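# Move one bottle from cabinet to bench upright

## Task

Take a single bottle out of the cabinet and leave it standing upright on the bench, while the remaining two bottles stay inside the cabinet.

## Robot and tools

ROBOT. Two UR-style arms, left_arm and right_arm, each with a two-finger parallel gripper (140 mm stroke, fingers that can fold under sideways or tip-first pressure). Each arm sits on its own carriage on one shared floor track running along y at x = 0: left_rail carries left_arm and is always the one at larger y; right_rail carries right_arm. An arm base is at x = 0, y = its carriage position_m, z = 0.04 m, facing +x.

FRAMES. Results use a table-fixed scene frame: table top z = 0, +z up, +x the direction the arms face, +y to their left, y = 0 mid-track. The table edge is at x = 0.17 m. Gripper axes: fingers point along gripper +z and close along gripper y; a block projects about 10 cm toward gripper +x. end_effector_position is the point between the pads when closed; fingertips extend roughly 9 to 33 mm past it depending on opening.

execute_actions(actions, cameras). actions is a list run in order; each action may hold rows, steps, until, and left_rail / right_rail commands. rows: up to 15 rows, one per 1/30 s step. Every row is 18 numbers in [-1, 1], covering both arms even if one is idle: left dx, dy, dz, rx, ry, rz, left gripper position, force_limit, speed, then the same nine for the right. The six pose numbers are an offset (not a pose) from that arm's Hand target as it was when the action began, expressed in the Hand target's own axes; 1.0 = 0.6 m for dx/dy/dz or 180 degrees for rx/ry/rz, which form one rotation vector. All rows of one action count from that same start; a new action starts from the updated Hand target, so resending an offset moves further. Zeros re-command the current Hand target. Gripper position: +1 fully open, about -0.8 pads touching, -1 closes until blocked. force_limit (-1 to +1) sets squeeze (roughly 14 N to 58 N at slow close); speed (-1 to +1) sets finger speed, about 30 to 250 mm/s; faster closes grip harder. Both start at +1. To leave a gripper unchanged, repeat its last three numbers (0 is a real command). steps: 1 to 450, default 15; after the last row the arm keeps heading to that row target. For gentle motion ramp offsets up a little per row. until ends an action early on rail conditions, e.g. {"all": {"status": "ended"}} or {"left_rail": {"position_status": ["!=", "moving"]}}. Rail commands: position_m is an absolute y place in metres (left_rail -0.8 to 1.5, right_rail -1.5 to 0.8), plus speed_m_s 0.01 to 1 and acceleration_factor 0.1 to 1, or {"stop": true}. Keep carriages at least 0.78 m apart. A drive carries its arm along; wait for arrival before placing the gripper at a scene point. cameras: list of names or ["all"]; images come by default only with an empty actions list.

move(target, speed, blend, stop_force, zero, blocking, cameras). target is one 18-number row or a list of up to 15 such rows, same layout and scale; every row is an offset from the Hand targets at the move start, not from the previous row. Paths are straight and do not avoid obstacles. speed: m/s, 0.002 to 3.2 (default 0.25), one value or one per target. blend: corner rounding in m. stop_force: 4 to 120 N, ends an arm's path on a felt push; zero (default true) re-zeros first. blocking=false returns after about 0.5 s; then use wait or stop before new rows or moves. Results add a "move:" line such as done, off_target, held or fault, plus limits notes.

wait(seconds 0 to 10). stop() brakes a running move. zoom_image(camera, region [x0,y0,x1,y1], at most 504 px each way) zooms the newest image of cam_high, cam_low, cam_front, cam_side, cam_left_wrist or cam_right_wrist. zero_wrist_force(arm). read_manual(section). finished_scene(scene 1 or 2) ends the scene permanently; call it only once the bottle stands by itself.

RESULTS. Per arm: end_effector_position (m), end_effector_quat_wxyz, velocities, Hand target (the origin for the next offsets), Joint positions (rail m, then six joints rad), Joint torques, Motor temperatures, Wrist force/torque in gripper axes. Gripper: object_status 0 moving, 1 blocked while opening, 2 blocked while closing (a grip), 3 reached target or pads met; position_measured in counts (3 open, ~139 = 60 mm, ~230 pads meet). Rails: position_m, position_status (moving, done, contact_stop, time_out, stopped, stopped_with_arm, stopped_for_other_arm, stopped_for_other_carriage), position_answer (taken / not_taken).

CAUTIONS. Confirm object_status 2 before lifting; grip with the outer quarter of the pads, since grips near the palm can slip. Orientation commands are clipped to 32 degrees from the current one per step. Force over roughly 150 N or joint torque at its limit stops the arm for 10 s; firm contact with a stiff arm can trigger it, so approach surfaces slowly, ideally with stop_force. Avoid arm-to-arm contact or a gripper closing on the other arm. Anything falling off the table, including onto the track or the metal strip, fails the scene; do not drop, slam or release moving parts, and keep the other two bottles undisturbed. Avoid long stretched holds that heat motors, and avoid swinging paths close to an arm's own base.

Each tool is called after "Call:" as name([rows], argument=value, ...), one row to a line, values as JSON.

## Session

Call:
execute_actions(actions=[])

Scene clock: 0.00 s.
left_arm: end_effector_position=(+0.3563, +1.0526, +0.5790) position_measured=3 object_status=3 end_effector_quat_wxyz=(+0.000, +0.000, +1.000, +0.000) | right_arm: end_effector_position=(+0.3563, -1.0168, +0.5790) position_measured=3 object_status=3 end_effector_quat_wxyz=(+0.000, +0.000, +1.000, +0.000)
Joint positions: left_arm=[0.974 -0.28 -2.157 1.821 -1.235 -1.571 -0.281] | right_arm=[-1.095 -0.281 -2.157 1.821 -1.235 -1.571 -0.281]
Joint velocities: within noise
Joint torques (N m): no reading
Motor temperatures (°C): left_arm=[26 27 27 32 30 29] | right_arm=[28 27 27 31 33 31]
Wrist force (N): no reading
Wrist torque (N m): no reading
Wrist force, peak (N): no reading
Hand target: left_arm +0.3563, +1.0526, +0.5790; +0.000, +0.000, +1.000, +0.000 | right_arm +0.3563, -1.0168, +0.5790; +0.000, +0.000, +1.000, +0.000
Tool commands: left_gripper/position=+1.0 left_gripper/force_limit=+1.0 left_gripper/speed=+1.0 right_gripper/position=+1.0 right_gripper/force_limit=+1.0 right_gripper/speed=+1.0
left_rail: position_m=0.974 position_status=done
right_rail: position_m=-1.095 position_status=done
camera_calibration:
cam_left_wrist: T_world_to_cam=[[0.046066, 0.998903, 0.00839869, -1.05567], [0.936841, -0.046119, 0.346701, -0.489711], [0.346708, -0.00810287, -0.937938, 0.609593], [0, 0, 0, 1]] pos_world=[0.296062, 1.03686, 0.75041]
cam_right_wrist: T_world_to_cam=[[0.0430506, 0.99841, 0.0363803, 0.987292], [0.936796, -0.0529956, 0.345838, -0.588812], [0.347216, 0.0191924, -0.937589, 0.620027], [0, 0, 0, 1]] pos_world=[0.293809, -1.02883, 0.749046]

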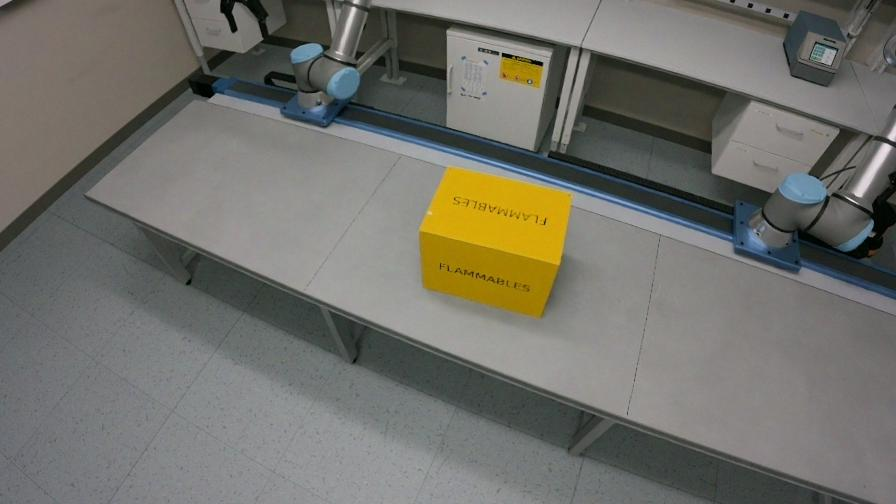

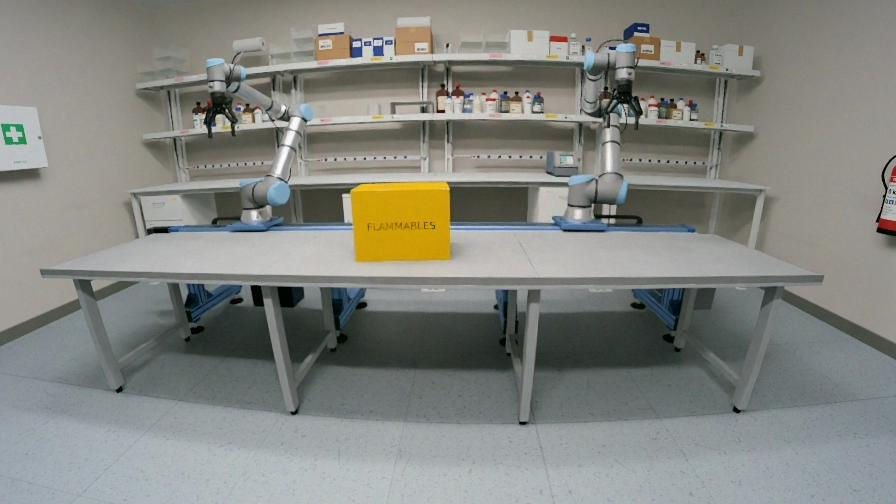

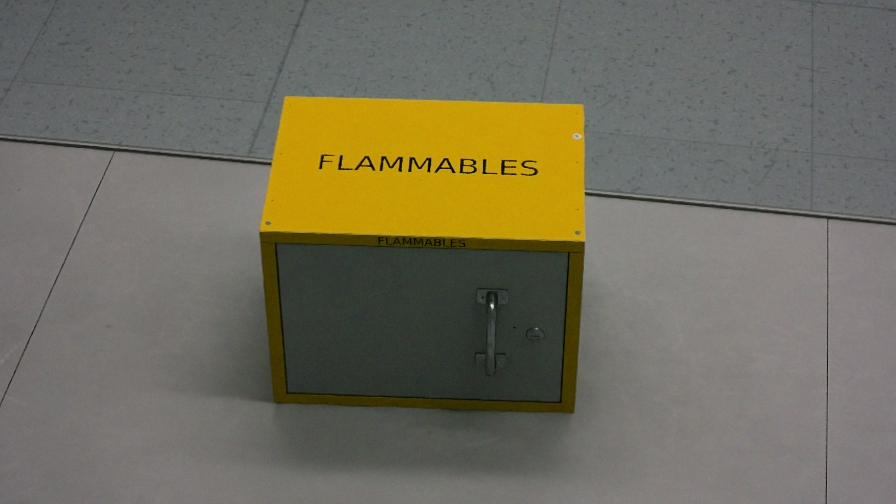

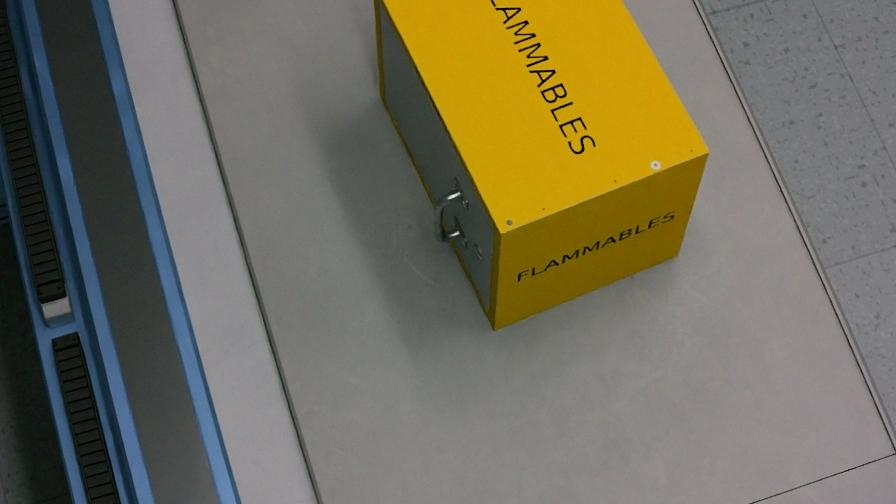

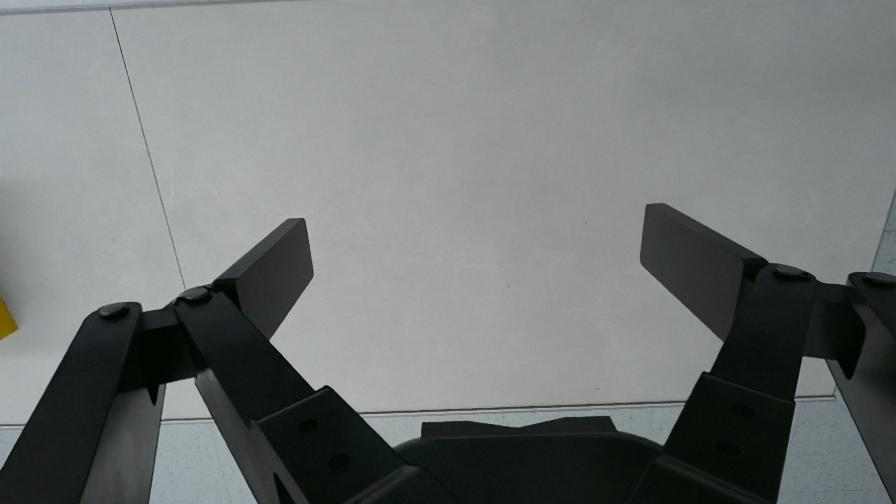

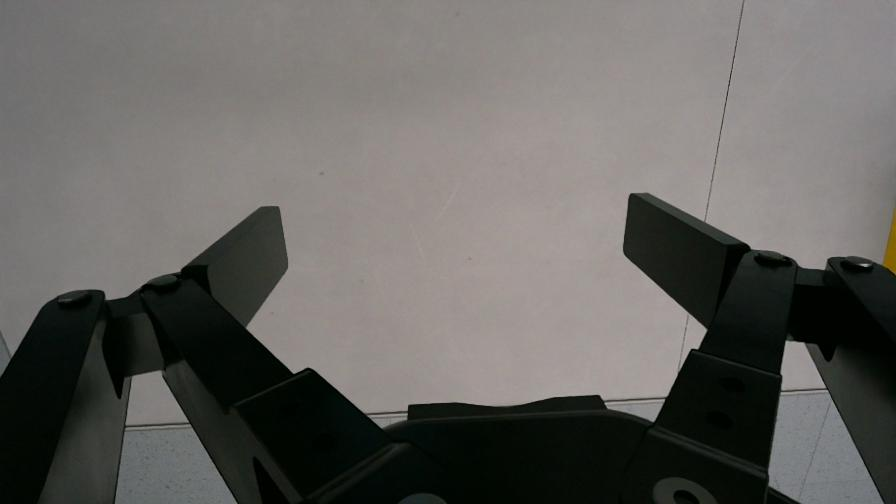

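Call:
execute_actions([
  {"left_rail": {"position_m": 1.0, "speed_m_s": 0.4, "acceleration_factor": 0.5}, "right_rail": {"position_m": -0.78, "speed_m_s": 0.4, "acceleration_factor": 0.5}, "steps": 120, "until": {"all": {"status": "ended"}}},
])

Call:
move([
  [0.0188,-0.981,0.2983,-0.0056,-0.125,-0.0134,0.0,0.2,-0.5, 0,0,0,0,0,0,1,1,1],
], speed=0.5)

Call:
move([
  [0.1602,-0.9924,0.2322,-0.0056,-0.125,-0.0134,0.0,0.2,-0.5, 0,0,0,0,0,0,1,1,1],
], speed=0.4, cameras=["cam_left_wrist", "cam_side"])

Scene clock: 77.93 s.
left_arm: end_effector_position=(+0.3563, +1.0786, +0.5790) position_measured=3 object_status=3 end_effector_quat_wxyz=(+0.000, +0.000, +1.000, +0.000) | right_arm: end_effector_position=(+0.3563, -0.7014, +0.5790) position_measured=3 object_status=3 end_effector_quat_wxyz=(+0.000, +0.000, +1.000, +0.000)
Joint positions: left_arm=[1 -0.28 -2.157 1.821 -1.235 -1.571 -0.281] | right_arm=[-0.78 -0.281 -2.157 1.821 -1.235 -1.571 -0.281]
Joint torques (N m): left_arm=[-0.67 -0.14 -47.59 -4.13 -0.05 -0.17] | right_arm=[-3.73 2.88 -51.14 -4.96 0.01 0.34]
Wrist force (N): left_arm=[0.0 -0.2 0.3] | right_arm=[-0.2 -0.5 -0.2]
Wrist torque (N m): left_arm=[-0.04 -0.01 0.00] | right_arm=[-0.12 0.05 -0.01]
Wrist force, peak (N): left_arm=[0.0 -1.7 0.2] | right_arm=[-0.4 -1.8 -0.4]
Hand target: left_arm +0.3563, +1.0786, +0.5790; +0.000, +0.000, +1.000, +0.000 | right_arm +0.3563, -0.7014, +0.5790; +0.000, +0.000, +1.000, +0.000
Tool commands: left_gripper/position=+1.0 left_gripper/force_limit=+1.0 left_gripper/speed=+1.0 right_gripper/position=+1.0 right_gripper/force_limit=+1.0 right_gripper/speed=+1.0
left_rail: position_m=1.000 speed_m_s=0.40 position_status=done
right_rail: position_m=-0.780 speed_m_s=0.40 position_status=done

Scene clock: 80.10 s.
left_arm: end_effector_position=(+0.3450, +0.4902, +0.4001) position_measured=129 object_status=3 end_effector_quat_wxyz=(+0.195, -0.021, +0.981, +0.009) | right_arm: end_effector_position=(+0.3563, -0.7014, +0.5790) position_measured=3 object_status=3 end_effector_quat_wxyz=(+0.000, +0.000, +1.000, +0.000)
Joint positions: left_arm=[1 -1.493 -1.816 1.994 -1.753 -1.178 -1.535] | right_arm=[-0.78 -0.281 -2.157 1.821 -1.235 -1.571 -0.28]
Joint torques (N m): left_arm=[12.05 -21.37 -57.97 -7.56 2.89 0.24] | right_arm=[-4.76 2.98 -51.41 -4.97 -0.11 0.4]
Wrist force (N): left_arm=[-0.7 -0.2 0.3] | right_arm=[-0.2 -0.5 -0.1]
Wrist torque (N m): left_arm=[-0.04 0.00 0.27] | right_arm=[-0.11 0.04 0.00]
Wrist force, peak (N): left_arm=[0.7 -3.0 1.3] | right_arm=[-0.1 -0.8 0.0]
Hand target: left_arm +0.3451, +0.4900, +0.4000; +0.195, -0.021, +0.981, +0.009 | right_arm +0.3563, -0.7014, +0.5790; +0.000, +0.000, +1.000, +0.000
Off the commanded pose: left_arm 0.000 m, 0 deg | right_arm 0.000 m, 0 deg.
left_rail: position_m=1.000 speed_m_s=0.40 position_status=done
right_rail: position_m=-0.780 speed_m_s=0.40 position_status=done
move: done

Scene clock: 82.67 s.
left_arm: end_effector_position=(+0.3361, -0.1049, +0.2292) position_measured=129 object_status=3 end_effector_quat_wxyz=(+0.383, -0.041, +0.923, +0.017) | right_arm: end_effector_position=(+0.3563, -0.7014, +0.5790) position_measured=3 object_status=3 end_effector_quat_wxyz=(+0.000, +0.000, +1.000, +0.000)
Joint positions: left_arm=[1 -1.64 -0.753 1.02 -1.681 -0.797 -1.793] | right_arm=[-0.78 -0.281 -2.157 1.821 -1.235 -1.571 -0.28]
Joint torques (N m): left_arm=[12.31 -109.33 -58.29 -0.84 4.02 -2.6] | right_arm=[-3.02 1.46 -51.15 -4.92 -0.11 0.34]
Wrist force (N): left_arm=[-2.1 -0.3 0.9] | right_arm=[0.1 -0.3 0.1]
Wrist torque (N m): left_arm=[-0.08 0.15 0.40] | right_arm=[-0.06 -0.01 0.00]
Wrist force, peak (N): left_arm=[-2.0 2.4 0.1] | right_arm=[-0.2 -0.6 -0.5]
Hand target: left_arm +0.3361, -0.1050, +0.2292; +0.383, -0.041, +0.923, +0.017 | right_arm +0.3563, -0.7014, +0.5790; +0.000, +0.000, +1.000, +0.000
Off the commanded pose: left_arm 0.000 m, 0 deg | right_arm 0.000 m, 0 deg.
left_rail: position_m=1.000 speed_m_s=0.40 position_status=done
right_rail: position_m=-0.780 speed_m_s=0.40 position_status=done
move: done
camera_calibration:
cam_left_wrist: T_world_to_cam=[[-0.0621504, 0.997316, 0.0387079, 0.13363], [0.419222, -0.00911012, 0.907838, -0.353595], [0.905754, 0.0726497, -0.417531, -0.0194817], [0, 0, 0, 1]] pos_world=[0.174186, -0.135078, 0.3077]
Images, in order (width x height): cam_side 896x504, cam_left_wrist 896x504.

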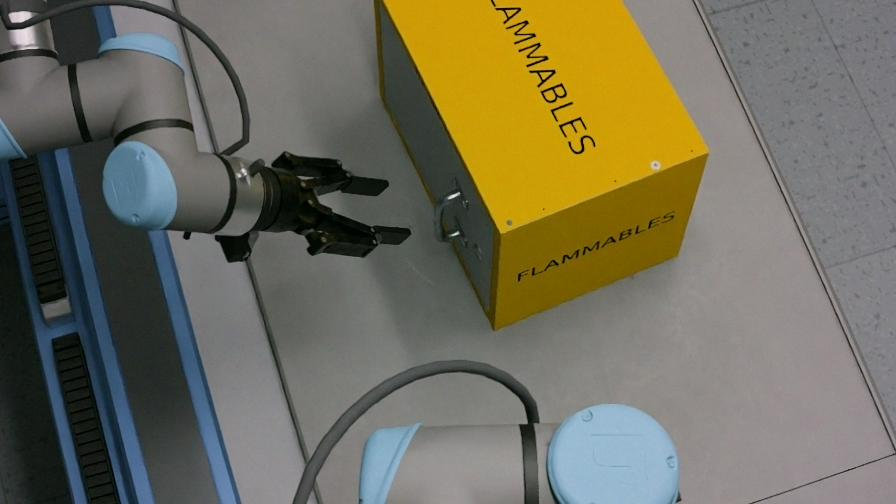

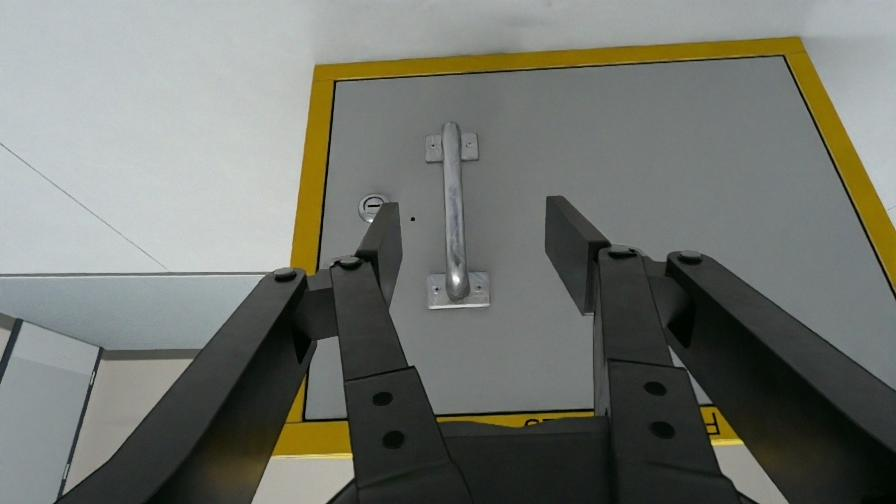

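Call:
move([
  [0,-0.0112,0.06,0,0,0,0.0,0.2,-0.5, 0,0,0,0,0,0,1,1,1],
  [0,-0.0112,0.1533,0,0,0,0.0,0.2,-0.5, 0,0,0,0,0,0,1,1,1],
  [0,-0.0112,0.1533,0,0,0,-1,0.3,-0.8, 0,0,0,0,0,0,1,1,1],
], speed=0.15, blend=[0.02,0,0], cameras=["cam_left_wrist", "cam_side"])

Scene clock: 114.10 s.
left_arm: end_effector_position=(+0.4015, -0.1059, +0.1642) position_measured=215 object_status=0 end_effector_quat_wxyz=(+0.383, -0.041, +0.923, +0.017) | right_arm: end_effector_position=(+0.3563, -0.7014, +0.5790) position_measured=3 object_status=3 end_effector_quat_wxyz=(+0.000, +0.000, +1.000, +0.000)
Joint positions: left_arm=[1 -1.582 -0.697 1.05 -1.823 -0.79 -1.712] | right_arm=[-0.78 -0.281 -2.157 1.821 -1.235 -1.571 -0.28]
Joint torques (N m): left_arm=[12.35 -111.92 -37.13 1.85 3.01 3.08] | right_arm=[-4.74 4.48 -50.98 -4.93 -0.48 0.01]
Wrist force (N): left_arm=[3.2 -9.4 -7.2] | right_arm=[-0.2 -0.4 0.0]
Wrist torque (N m): left_arm=[0.15 0.07 0.08] | right_arm=[-0.09 0.04 0.00]
Wrist force, peak (N): left_arm=[3.2 -9.4 -7.2] | right_arm=[-0.5 -0.5 0.3]
Hand target: left_arm +0.4015, -0.1058, +0.1642; +0.383, -0.041, +0.923, +0.017 | right_arm +0.3563, -0.7014, +0.5790; +0.000, +0.000, +1.000, +0.000
Off the commanded pose: left_arm 0.000 m, 0 deg | right_arm 0.000 m, 0 deg.
left_rail: position_m=1.000 speed_m_s=0.40 position_status=done
right_rail: position_m=-0.780 speed_m_s=0.40 position_status=done
move: done; blend cut to 0.0183 m at target 1
camera_calibration:
cam_left_wrist: T_world_to_cam=[[-0.0622824, 0.99731, 0.0386585, 0.141261], [0.419217, -0.00901014, 0.907841, -0.32195], [0.905747, 0.0727488, -0.417528, -0.105903], [0, 0, 0, 1]] pos_world=[0.239687, -0.136077, 0.2426]
Images, in order (width x height): cam_side 896x504, cam_left_wrist 896x504.

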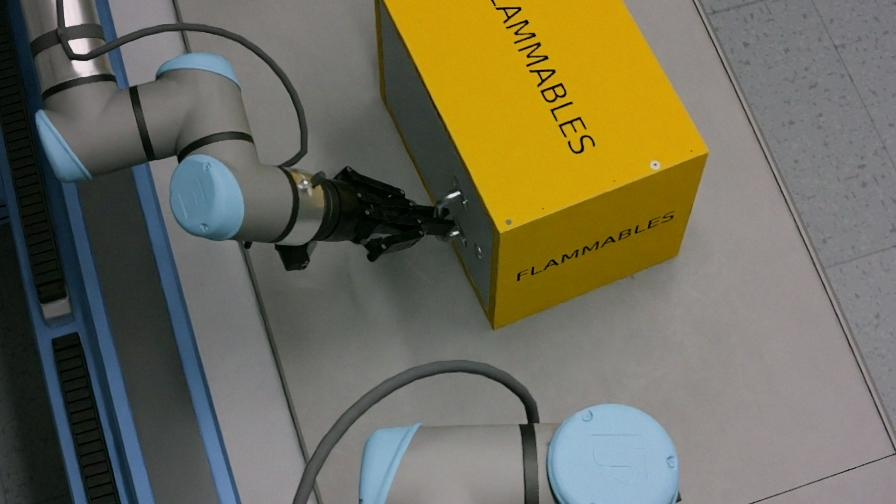

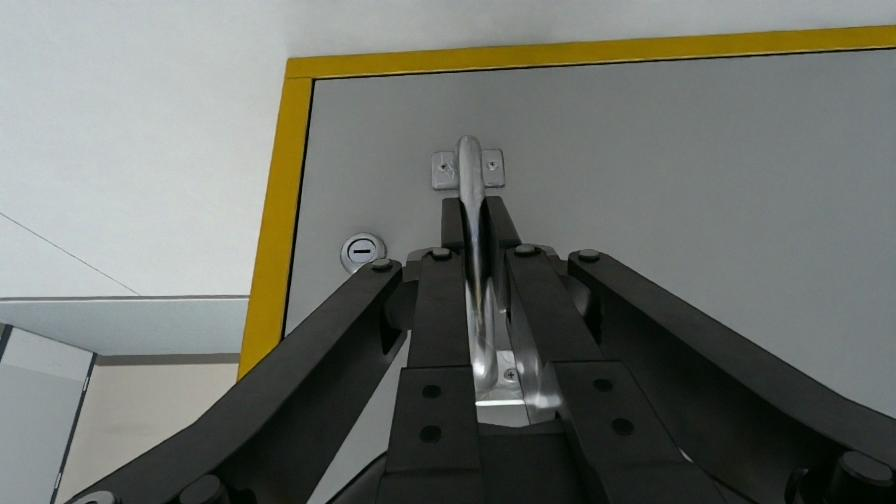

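Call:
move([
  [0.045,0.013,-0.045,0,0,0,-1,0.3,-0.8, 0,0,0,0,0,0,1,1,1],
], speed=0.06, stop_force=60, cameras=["cam_side", "cam_left_wrist"])

Scene clock: 144.53 s.
left_arm: end_effector_position=(+0.3628, -0.1015, +0.1642) position_measured=215 object_status=2 end_effector_quat_wxyz=(+0.383, -0.041, +0.923, +0.017) | right_arm: end_effector_position=(+0.3563, -0.7014, +0.5790) position_measured=3 object_status=3 end_effector_quat_wxyz=(+0.000, +0.000, +1.000, +0.000)
Joint positions: left_arm=[1 -1.617 -0.715 1.076 -1.797 -0.794 -1.76] | right_arm=[-0.78 -0.281 -2.157 1.821 -1.235 -1.571 -0.28]
Joint torques (N m): left_arm=[-16.5 -126.07 -35.26 0.31 -1.11 -2.87] | right_arm=[-3.19 3.95 -51.09 -5.13 -0.4 -0.05]
Wrist force (N): left_arm=[-4.5 -3.4 1.7] | right_arm=[0.0 -0.6 0.3]
Wrist torque (N m): left_arm=[0.36 0.15 0.51] | right_arm=[-0.14 0.01 0.00]
Wrist force, peak (N): left_arm=[-1.6 -13.8 2.6] | right_arm=[-0.4 -0.7 -0.1]
Hand target: left_arm +0.3628, -0.1015, +0.1642; +0.383, -0.041, +0.923, +0.017 | right_arm +0.3563, -0.7014, +0.5790; +0.000, +0.000, +1.000, +0.000
Off the commanded pose: left_arm 0.000 m, 0 deg | right_arm 0.000 m, 0 deg.
left_rail: position_m=1.000 speed_m_s=0.40 position_status=done
right_rail: position_m=-0.780 speed_m_s=0.40 position_status=done
move: done
camera_calibration:
cam_left_wrist: T_world_to_cam=[[-0.0622409, 0.997309, 0.0387492, 0.134426], [0.419223, -0.00910969, 0.907838, -0.305657], [0.905747, 0.0727492, -0.417528, -0.0710806], [0, 0, 0, 1]] pos_world=[0.200886, -0.131678, 0.2426]
Images, in order (width x height): cam_side 896x504, cam_left_wrist 896x504.

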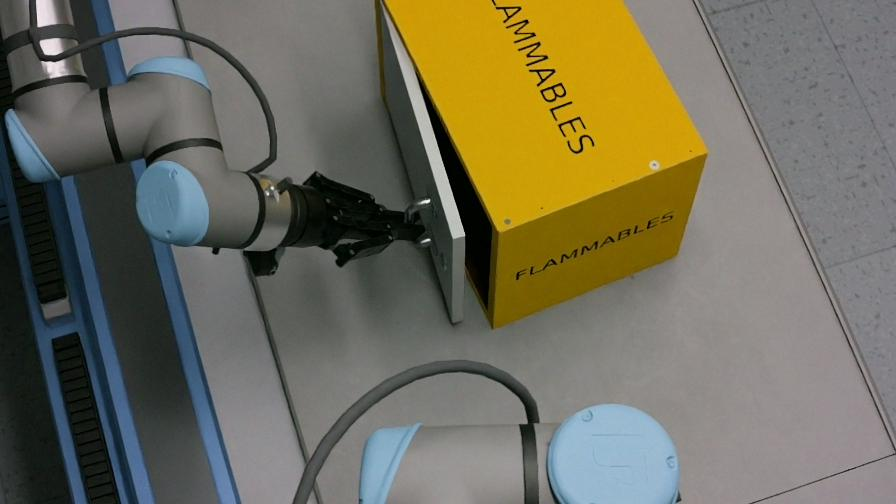

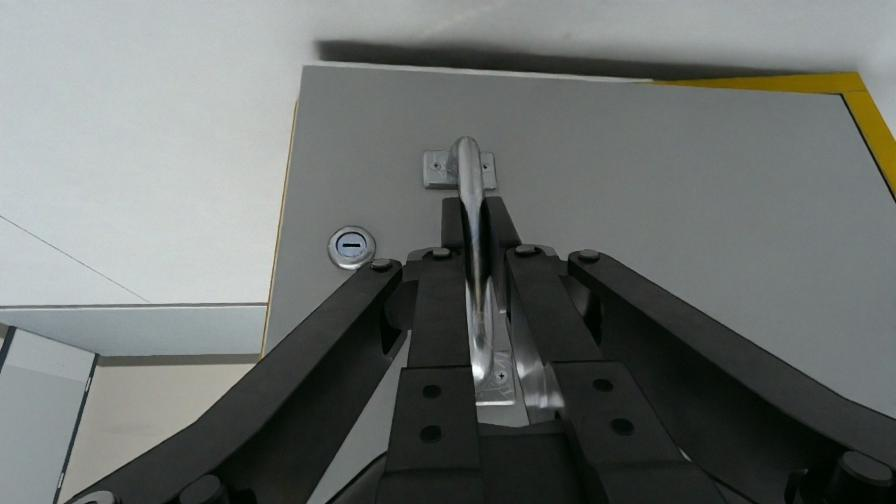

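Call:
move([
  [0.0454,0.0279,-0.0452,0.0413,0,0.0412,-1,0.3,-0.8,0,0,0,0,0,0,1,1,1],
  [0.0878,0.0652,-0.0873,0.0826,0,0.0825,-1,0.3,-0.8,0,0,0,0,0,0,1,1,1],
  [0.1259,0.1098,-0.1247,0.1161,0,0.1159,-1,0.3,-0.8,0,0,0,0,0,0,1,1,1],
  [0.1592,0.1622,-0.1573,0.1496,0,0.1493,-1,0.3,-0.8,0,0,0,0,0,0,1,1,1],
  [0.1861,0.2203,-0.1839,0.1830,0,0.1827,-1,0.3,-0.8,0,0,0,0,0,0,1,1,1],
  [0.2068,0.2840,-0.2043,0.2165,0,0.2161,-1,0.3,-0.8,0,0,0,0,0,0,1,1,1],
  [0.2206,0.3507,-0.2178,0.2500,0,0.2495,-1,0.3,-0.8,0,0,0,0,0,0,1,1,1],
  [0.2273,0.4202,-0.2242,0.2834,0,0.2829,-1,0.3,-0.8,0,0,0,0,0,0,1,1,1],
  [0.2269,0.4896,-0.2232,0.3168,0,0.3163,-1,0.3,-0.8,0,0,0,0,0,0,1,1,1],
  [0.2192,0.5587,-0.2150,0.3503,0,0.3497,-1,0.3,-0.8,0,0,0,0,0,0,1,1,1],
], speed=0.12, blend=[0.01,0.01,0.01,0.01,0.01,0.01,0.01,0.01,0.01,0], cameras=["cam_front", "cam_side", "cam_left_wrist"])

Scene clock: 202.77 s.
left_arm: end_effector_position=(+0.1495, +0.2160, +0.1624) position_measured=215 object_status=2 end_effector_quat_wxyz=(+0.285, +0.618, +0.687, -0.256) | right_arm: end_effector_position=(+0.3563, -0.7014, +0.5790) position_measured=3 object_status=3 end_effector_quat_wxyz=(+0.000, +0.000, +1.000, +0.000)
Joint positions: left_arm=[1 -1.664 -1.311 2.354 -3.39 -1.431 -0.141] | right_arm=[-0.78 -0.281 -2.157 1.821 -1.235 -1.571 -0.28]
Joint torques (N m): left_arm=[-0.92 -53.49 -9.57 -4.6 -7.77 3.34] | right_arm=[-3.94 5.08 -51.14 -4.96 -0.31 0.02]
Wrist force (N): left_arm=[-14.1 16.1 -3.5] | right_arm=[-0.4 0.0 -0.1]
Wrist torque (N m): left_arm=[-0.49 -0.24 0.42] | right_arm=[0.00 0.11 0.00]
Wrist force, peak (N): left_arm=[-13.5 17.8 -2.4] | right_arm=[-0.6 -0.5 0.0]
Hand target: left_arm +0.1495, +0.2161, +0.1624; +0.285, +0.618, +0.687, -0.256 | right_arm +0.3563, -0.7014, +0.5790; +0.000, +0.000, +1.000, +0.000
Off the commanded pose: left_arm 0.000 m, 0 deg | right_arm 0.000 m, 0 deg.
left_rail: position_m=1.000 speed_m_s=0.40 position_status=done
right_rail: position_m=-0.780 speed_m_s=0.40 position_status=done
move: done
camera_calibration:
cam_left_wrist: T_world_to_cam=[[0.996187, 0.078365, 0.0383347, -0.155094], [-0.00195198, -0.41929, 0.90785, -0.0601844], [0.0872171, -0.904464, -0.417538, 0.431622], [0, 0, 0, 1]] pos_world=[0.11674, 0.377306, 0.240803]
Images, in order (width x height): cam_front 896x504, cam_side 896x504, cam_left_wrist 896x504.

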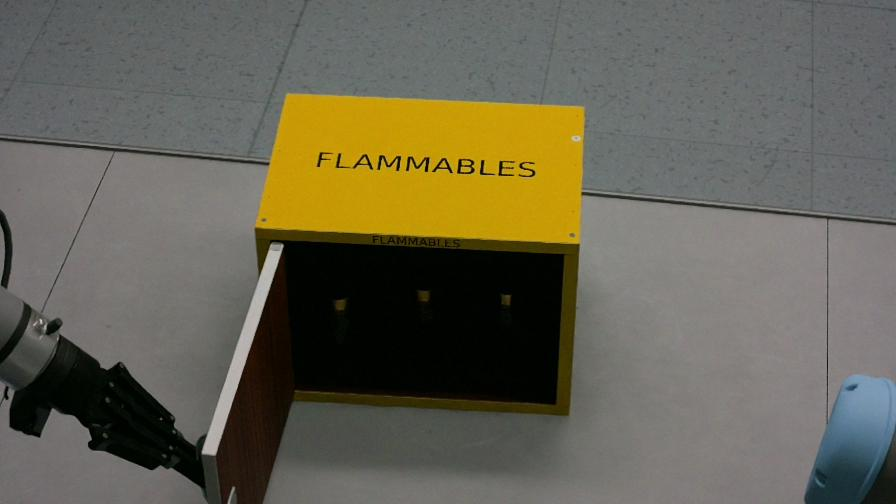

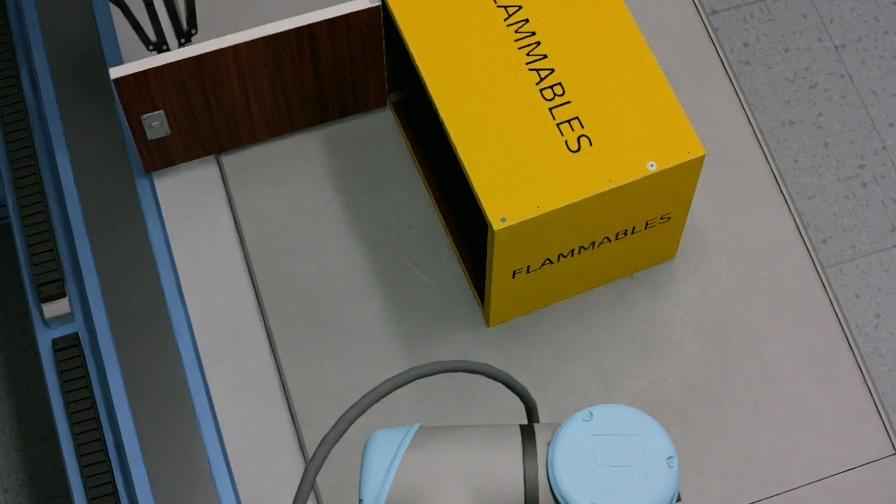

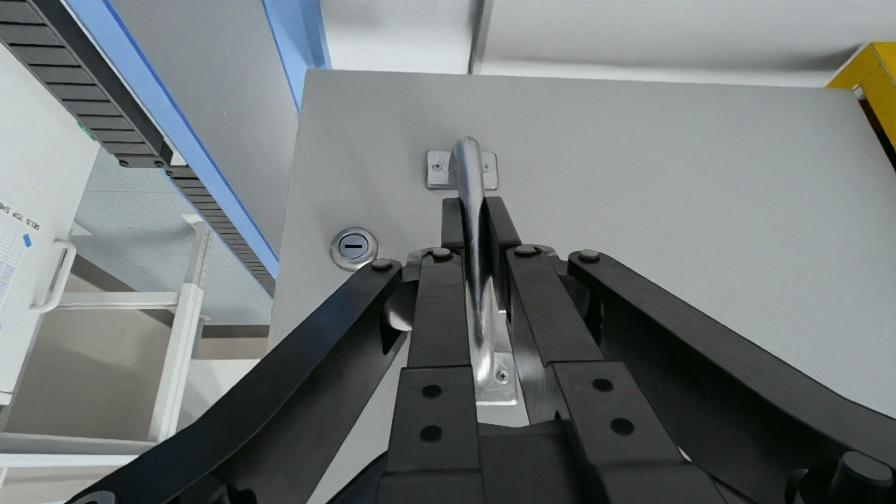

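Call:
move([
  [0,0,0,0,0,0,0.0,0.3,-0.5,0,0,0,0,0,0,1,1,1],
  [0,0,-0.2,0,0,0,0.0,0.3,-0.5,0.03,0.25,0.15,0,-0.08,0,1,1,1],
  [0.1,0.2,-0.5,0,0,0,0.0,0.3,-0.5,0.1772,0.9973,0.5983,0,-0.3056,0,1,1,1],
], speed=[0.15,0.2,0.4], blend=[0,0.03,0], cameras=["cam_right_wrist", "cam_front", "cam_high"])

Call:
zoom_image(camera="cam_right_wrist", region=[300, 60, 720, 300])

Scene clock: 244.13 s.
left_arm: end_effector_position=(+0.2422, +0.4818, +0.3319) position_measured=129 object_status=3 end_effector_quat_wxyz=(+0.285, +0.618, +0.687, -0.256) | right_arm: end_effector_position=(+0.2500, -0.1031, +0.2201) position_measured=3 object_status=3 end_effector_quat_wxyz=(+0.462, +0.000, +0.887, +0.000)
Joint positions: left_arm=[1 -1.424 -2.038 2.55 -2.869 -1.6 0.029] | right_arm=[-0.78 1.354 -1.299 2.153 -2.723 -2.498 1.203]
Joint torques (N m): left_arm=[10.95 -14.39 -54.47 -1.85 -2.01 3.02] | right_arm=[6.41 -41.83 -50.16 -7.91 -4.49 3.57]
Wrist force (N): left_arm=[-2.2 -0.3 1.5] | right_arm=[-0.3 -1.3 -0.3]
Wrist torque (N m): left_arm=[-0.06 0.19 0.20] | right_arm=[-0.08 0.55 0.15]
Wrist force, peak (N): left_arm=[-14.3 16.9 -3.1] | right_arm=[-1.2 -2.1 -1.0]
Hand target: left_arm +0.2423, +0.4819, +0.3319; +0.285, +0.618, +0.687, -0.256 | right_arm +0.2501, -0.1030, +0.2200; +0.462, +0.000, +0.887, +0.000
Off the commanded pose: left_arm 0.000 m, 0 deg | right_arm 0.000 m, 0 deg.
left_rail: position_m=1.000 speed_m_s=0.40 position_status=done
right_rail: position_m=-0.780 speed_m_s=0.40 position_status=done
move: done
camera_calibration:
cam_right_wrist: T_world_to_cam=[[-0.00520252, 0.998408, 0.0561567, 0.100474], [0.254058, -0.0529951, 0.965736, -0.28239], [0.967175, 0.0192913, -0.253378, -0.00271559], [0, 0, 0, 1]] pos_world=[0.0748927, -0.115227, 0.266384]
Images, in order (width x height): cam_high 896x504, cam_front 896x504, cam_right_wrist 896x504.

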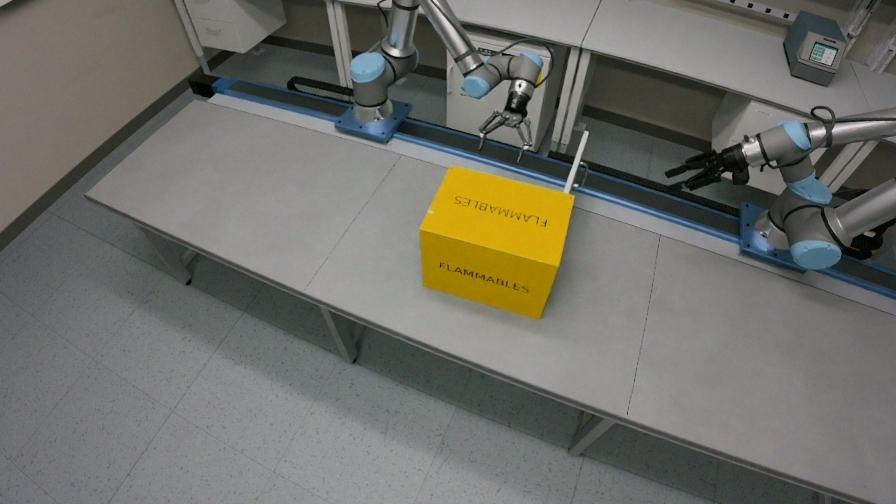

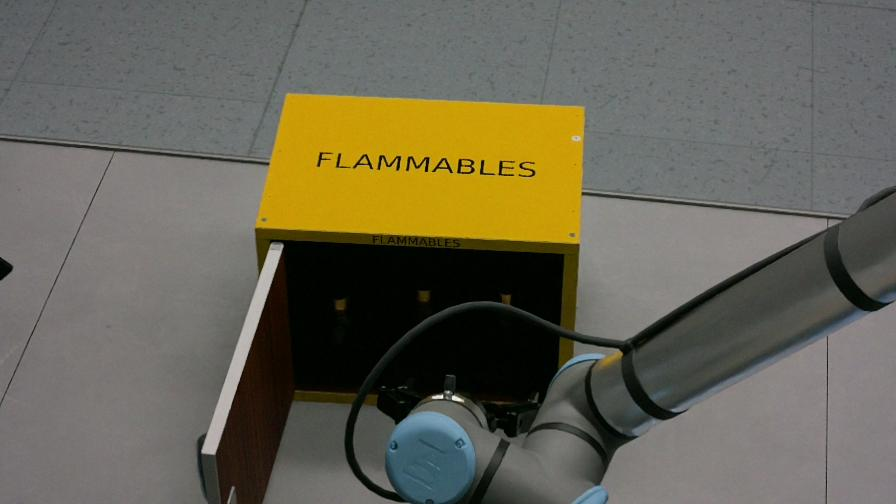

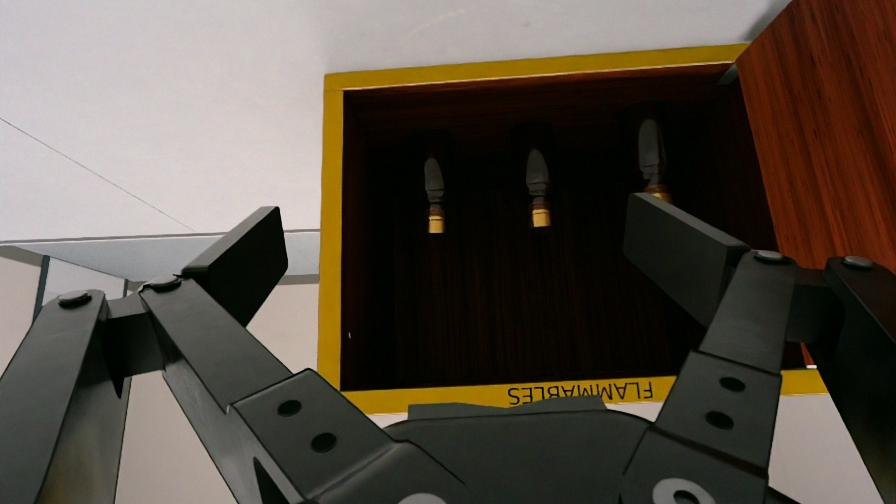

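Scaled by 1.200 from the camera's 896x504 image, which has a finer 1280x720 frame.

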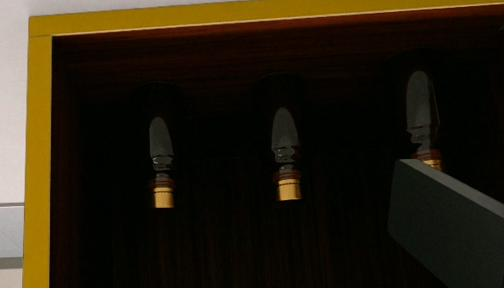

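Call:
move([
  [0,0,0,0,0,0,0.0,0.3,-0.5,-0.035,0.0168,0.3525,0.0563,-0.0276,0.0358,0.05,-0.3,-0.3],
], speed=0.2, cameras=["cam_right_wrist", "cam_side"])

Call:
zoom_image(camera="cam_right_wrist", region=[300, 60, 720, 320])

Scene clock: 270.40 s.
left_arm: end_effector_position=(+0.2423, +0.4819, +0.3319) position_measured=129 object_status=3 end_effector_quat_wxyz=(+0.285, +0.618, +0.687, -0.256) | right_arm: end_effector_position=(+0.4351, -0.0931, +0.1161) position_measured=123 object_status=3 end_effector_quat_wxyz=(+0.497, +0.090, +0.861, -0.052)
Joint positions: left_arm=[1 -1.424 -2.038 2.55 -2.868 -1.601 0.029] | right_arm=[-0.78 1.147 -0.994 2.021 -2.951 -2.579 1.16]
Joint torques (N m): left_arm=[12.63 -17.62 -54.44 -1.73 -2.04 2.82] | right_arm=[-15.42 -56.52 -43.2 -7.59 -4.9 -2.8]
Wrist force (N): left_arm=[-2.1 0.1 1.0] | right_arm=[-0.4 -1.0 0.4]
Wrist torque (N m): left_arm=[0.03 0.15 0.21] | right_arm=[0.04 0.71 0.39]
Wrist force, peak (N): left_arm=[-2.4 -0.1 1.9] | right_arm=[0.1 -1.7 -2.1]
Hand target: left_arm +0.2423, +0.4819, +0.3319; +0.285, +0.618, +0.687, -0.256 | right_arm +0.4354, -0.0930, +0.1159; +0.497, +0.091, +0.861, -0.052
Off the commanded pose: left_arm 0.000 m, 0 deg | right_arm 0.000 m, 0 deg.
left_rail: position_m=1.000 speed_m_s=0.40 position_status=done
right_rail: position_m=-0.780 speed_m_s=0.40 position_status=done
move: done
camera_calibration:
cam_right_wrist: T_world_to_cam=[[0.197671, 0.978709, 0.0552699, 0.0071968], [0.154391, -0.0867623, 0.984193, -0.190349], [0.968034, -0.186014, -0.168255, -0.237588], [0, 0, 0, 1]] pos_world=[0.257959, -0.0677534, 0.146967]
Images, in order (width x height): cam_side 896x504, cam_right_wrist 896x504.

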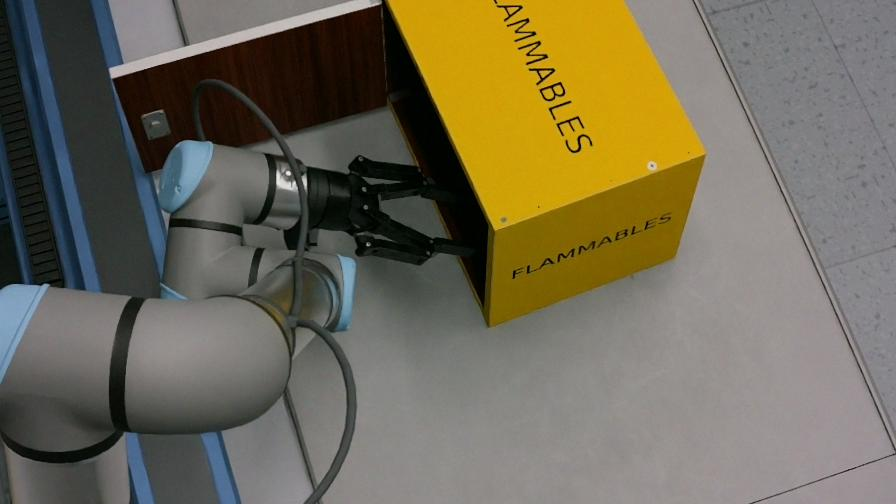

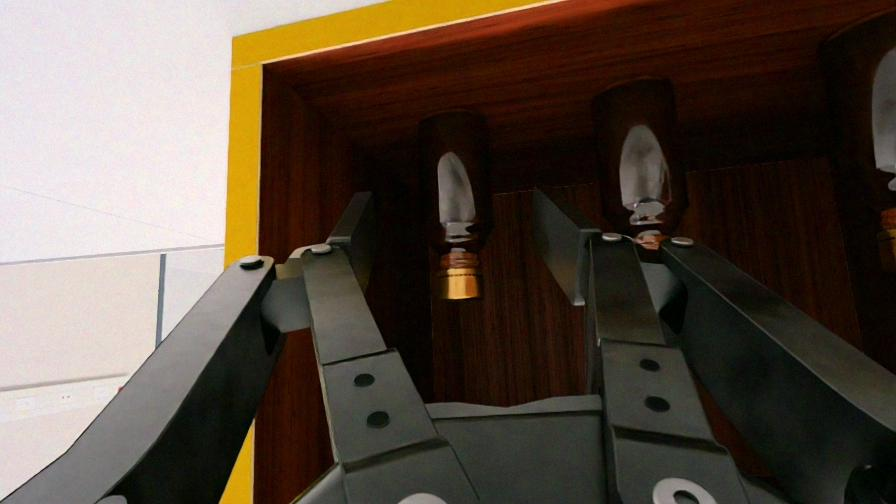

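Scaled by 1.200 from the camera's 896x504 image, which has a finer 1280x720 frame.

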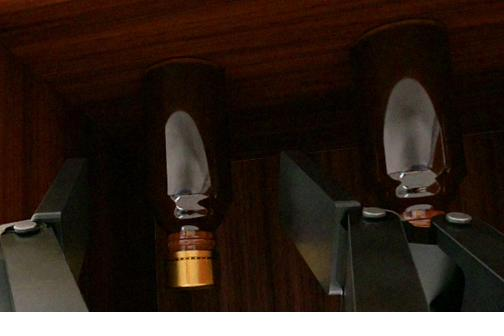

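Call:
move([
  [0,0,0,0,0,0,0.0,0.3,-0.5,0,0.0108,0.0833,0,0,0,0.05,-0.3,-0.3],
], speed=0.1, stop_force=20, cameras=["cam_right_wrist"])

Call:
zoom_image(camera="cam_right_wrist", region=[300, 80, 620, 380])

Scene clock: 285.70 s.
left_arm: end_effector_position=(+0.2423, +0.4819, +0.3319) position_measured=129 object_status=3 end_effector_quat_wxyz=(+0.285, +0.618, +0.687, -0.256) | right_arm: end_effector_position=(+0.4791, -0.0956, +0.0909) position_measured=123 object_status=3 end_effector_quat_wxyz=(+0.497, +0.091, +0.861, -0.052)
Joint positions: left_arm=[1 -1.424 -2.038 2.55 -2.868 -1.601 0.029] | right_arm=[-0.78 1.092 -0.931 2 -3.071 -2.559 1.067]
Joint torques (N m): left_arm=[11.7 -16.82 -54.99 -1.89 -1.82 2.74] | right_arm=[-15.65 -61.1 -41.09 -7.77 0.09 -2.79]
Wrist force (N): left_arm=[-1.5 -0.6 1.5] | right_arm=[-0.5 -1.4 0.1]
Wrist torque (N m): left_arm=[-0.13 0.01 0.21] | right_arm=[-0.03 0.69 0.40]
Wrist force, peak (N): left_arm=[-2.4 -0.1 1.6] | right_arm=[-0.7 -1.4 -0.8]
Hand target: left_arm +0.2423, +0.4819, +0.3319; +0.285, +0.618, +0.687, -0.256 | right_arm +0.4791, -0.0956, +0.0909; +0.497, +0.091, +0.861, -0.052
Off the commanded pose: left_arm 0.000 m, 0 deg | right_arm 0.000 m, 0 deg.
left_rail: position_m=1.000 speed_m_s=0.40 position_status=done
right_rail: position_m=-0.780 speed_m_s=0.40 position_status=done
move: done
camera_calibration:
cam_right_wrist: T_world_to_cam=[[0.197891, 0.97866, 0.0553522, 0.00235629], [0.154272, -0.0868605, 0.984203, -0.172538], [0.968008, -0.186226, -0.168169, -0.284923], [0, 0, 0, 1]] pos_world=[0.301959, -0.0703528, 0.121767]
Images, in order (width x height): cam_right_wrist 896x504.

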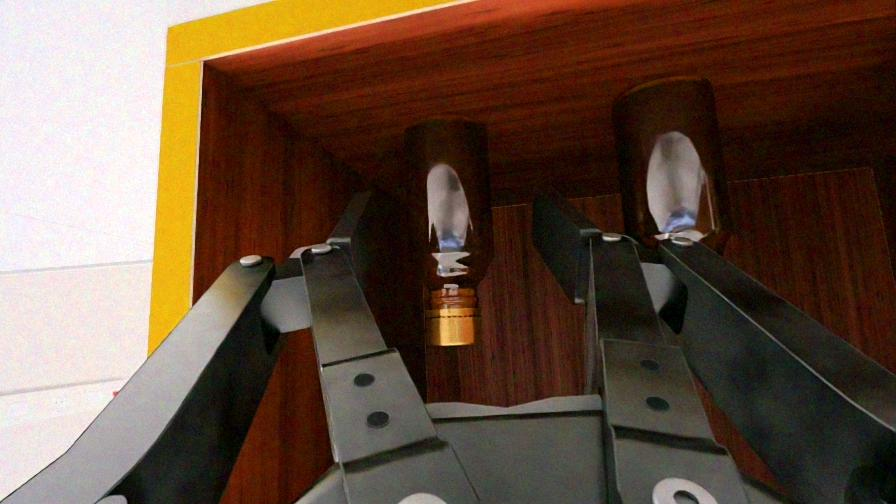

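Scaled by 1.575 from the camera's 896x504 image, which has a finer 1280x720 frame.

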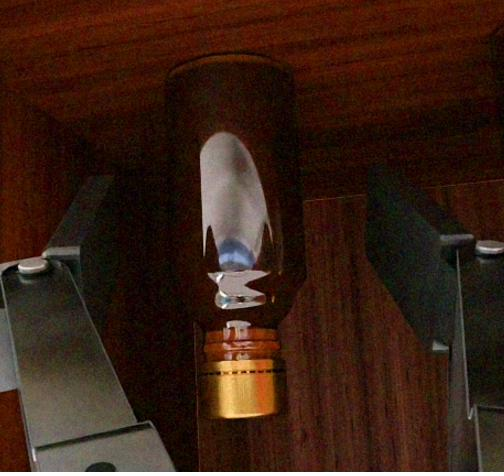

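Call:
move([
  [0,0,0,0,0,0,0.0,0.3,-0.5,-0.0052,0,0.0737,0,0,0,0.05,-0.3,-0.3],
  [0,0,0,0,0,0,0.0,0.3,-0.5,-0.0052,0,0.0737,0,0,0,-1,-0.2,-1],
], speed=0.08, cameras=["cam_right_wrist"])

Call:
zoom_image(camera="cam_right_wrist", region=[320, 100, 620, 400])

Scene clock: 304.60 s.
left_arm: end_effector_position=(+0.2423, +0.4819, +0.3319) position_measured=129 object_status=3 end_effector_quat_wxyz=(+0.285, +0.618, +0.687, -0.256) | right_arm: end_effector_position=(+0.5180, -0.1039, +0.0715) position_measured=162 object_status=0 end_effector_quat_wxyz=(+0.497, +0.091, +0.861, -0.052)
Joint positions: left_arm=[1 -1.424 -2.038 2.55 -2.868 -1.601 0.029] | right_arm=[-0.78 1.042 -0.884 1.985 -3.171 -2.536 0.986]
Joint torques (N m): left_arm=[12.28 -17.92 -54.11 -2.1 -2.01 3.13] | right_arm=[-13.17 -63.08 -40.06 -6.75 0.31 -2.85]
Wrist force (N): left_arm=[-2.0 -0.1 1.5] | right_arm=[-4.3 -4.7 -6.1]
Wrist torque (N m): left_arm=[-0.03 0.14 0.21] | right_arm=[0.18 0.75 0.34]
Wrist force, peak (N): left_arm=[-2.5 -0.3 1.5] | right_arm=[-4.3 -4.7 -6.1]
Hand target: left_arm +0.2423, +0.4819, +0.3319; +0.285, +0.618, +0.687, -0.256 | right_arm +0.5180, -0.1039, +0.0715; +0.497, +0.091, +0.861, -0.052
Off the commanded pose: left_arm 0.000 m, 0 deg | right_arm 0.000 m, 0 deg.
left_rail: position_m=1.000 speed_m_s=0.40 position_status=done
right_rail: position_m=-0.780 speed_m_s=0.40 position_status=done
move: done
camera_calibration:
cam_right_wrist: T_world_to_cam=[[0.197891, 0.97866, 0.0553522, 0.00385503], [0.154272, -0.0868605, 0.984203, -0.160167], [0.968008, -0.186226, -0.168169, -0.327387], [0, 0, 0, 1]] pos_world=[0.340859, -0.0786528, 0.102367]
Images, in order (width x height): cam_right_wrist 896x504.

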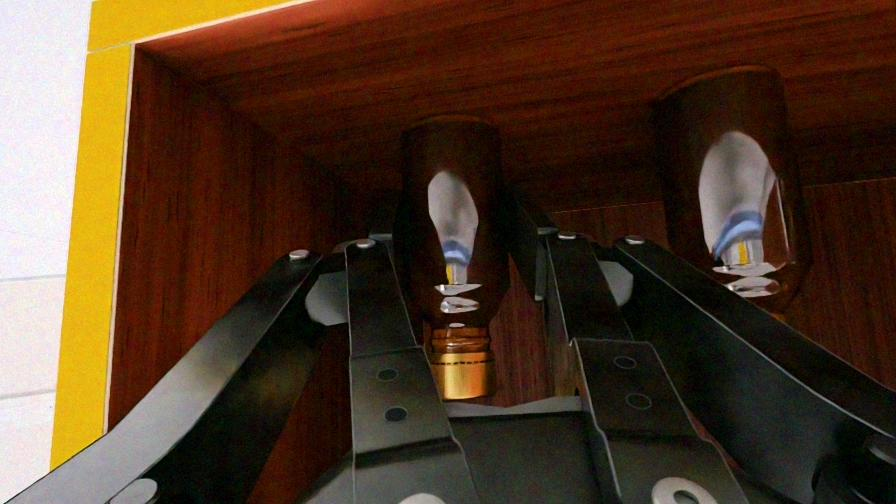

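Scaled by 1.680 from the camera's 896x504 image, which has a finer 1280x720 frame.

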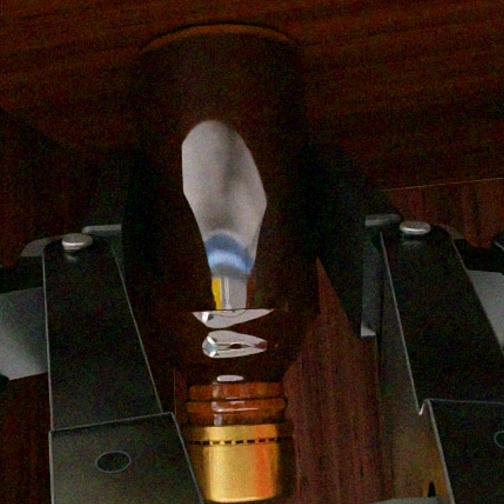

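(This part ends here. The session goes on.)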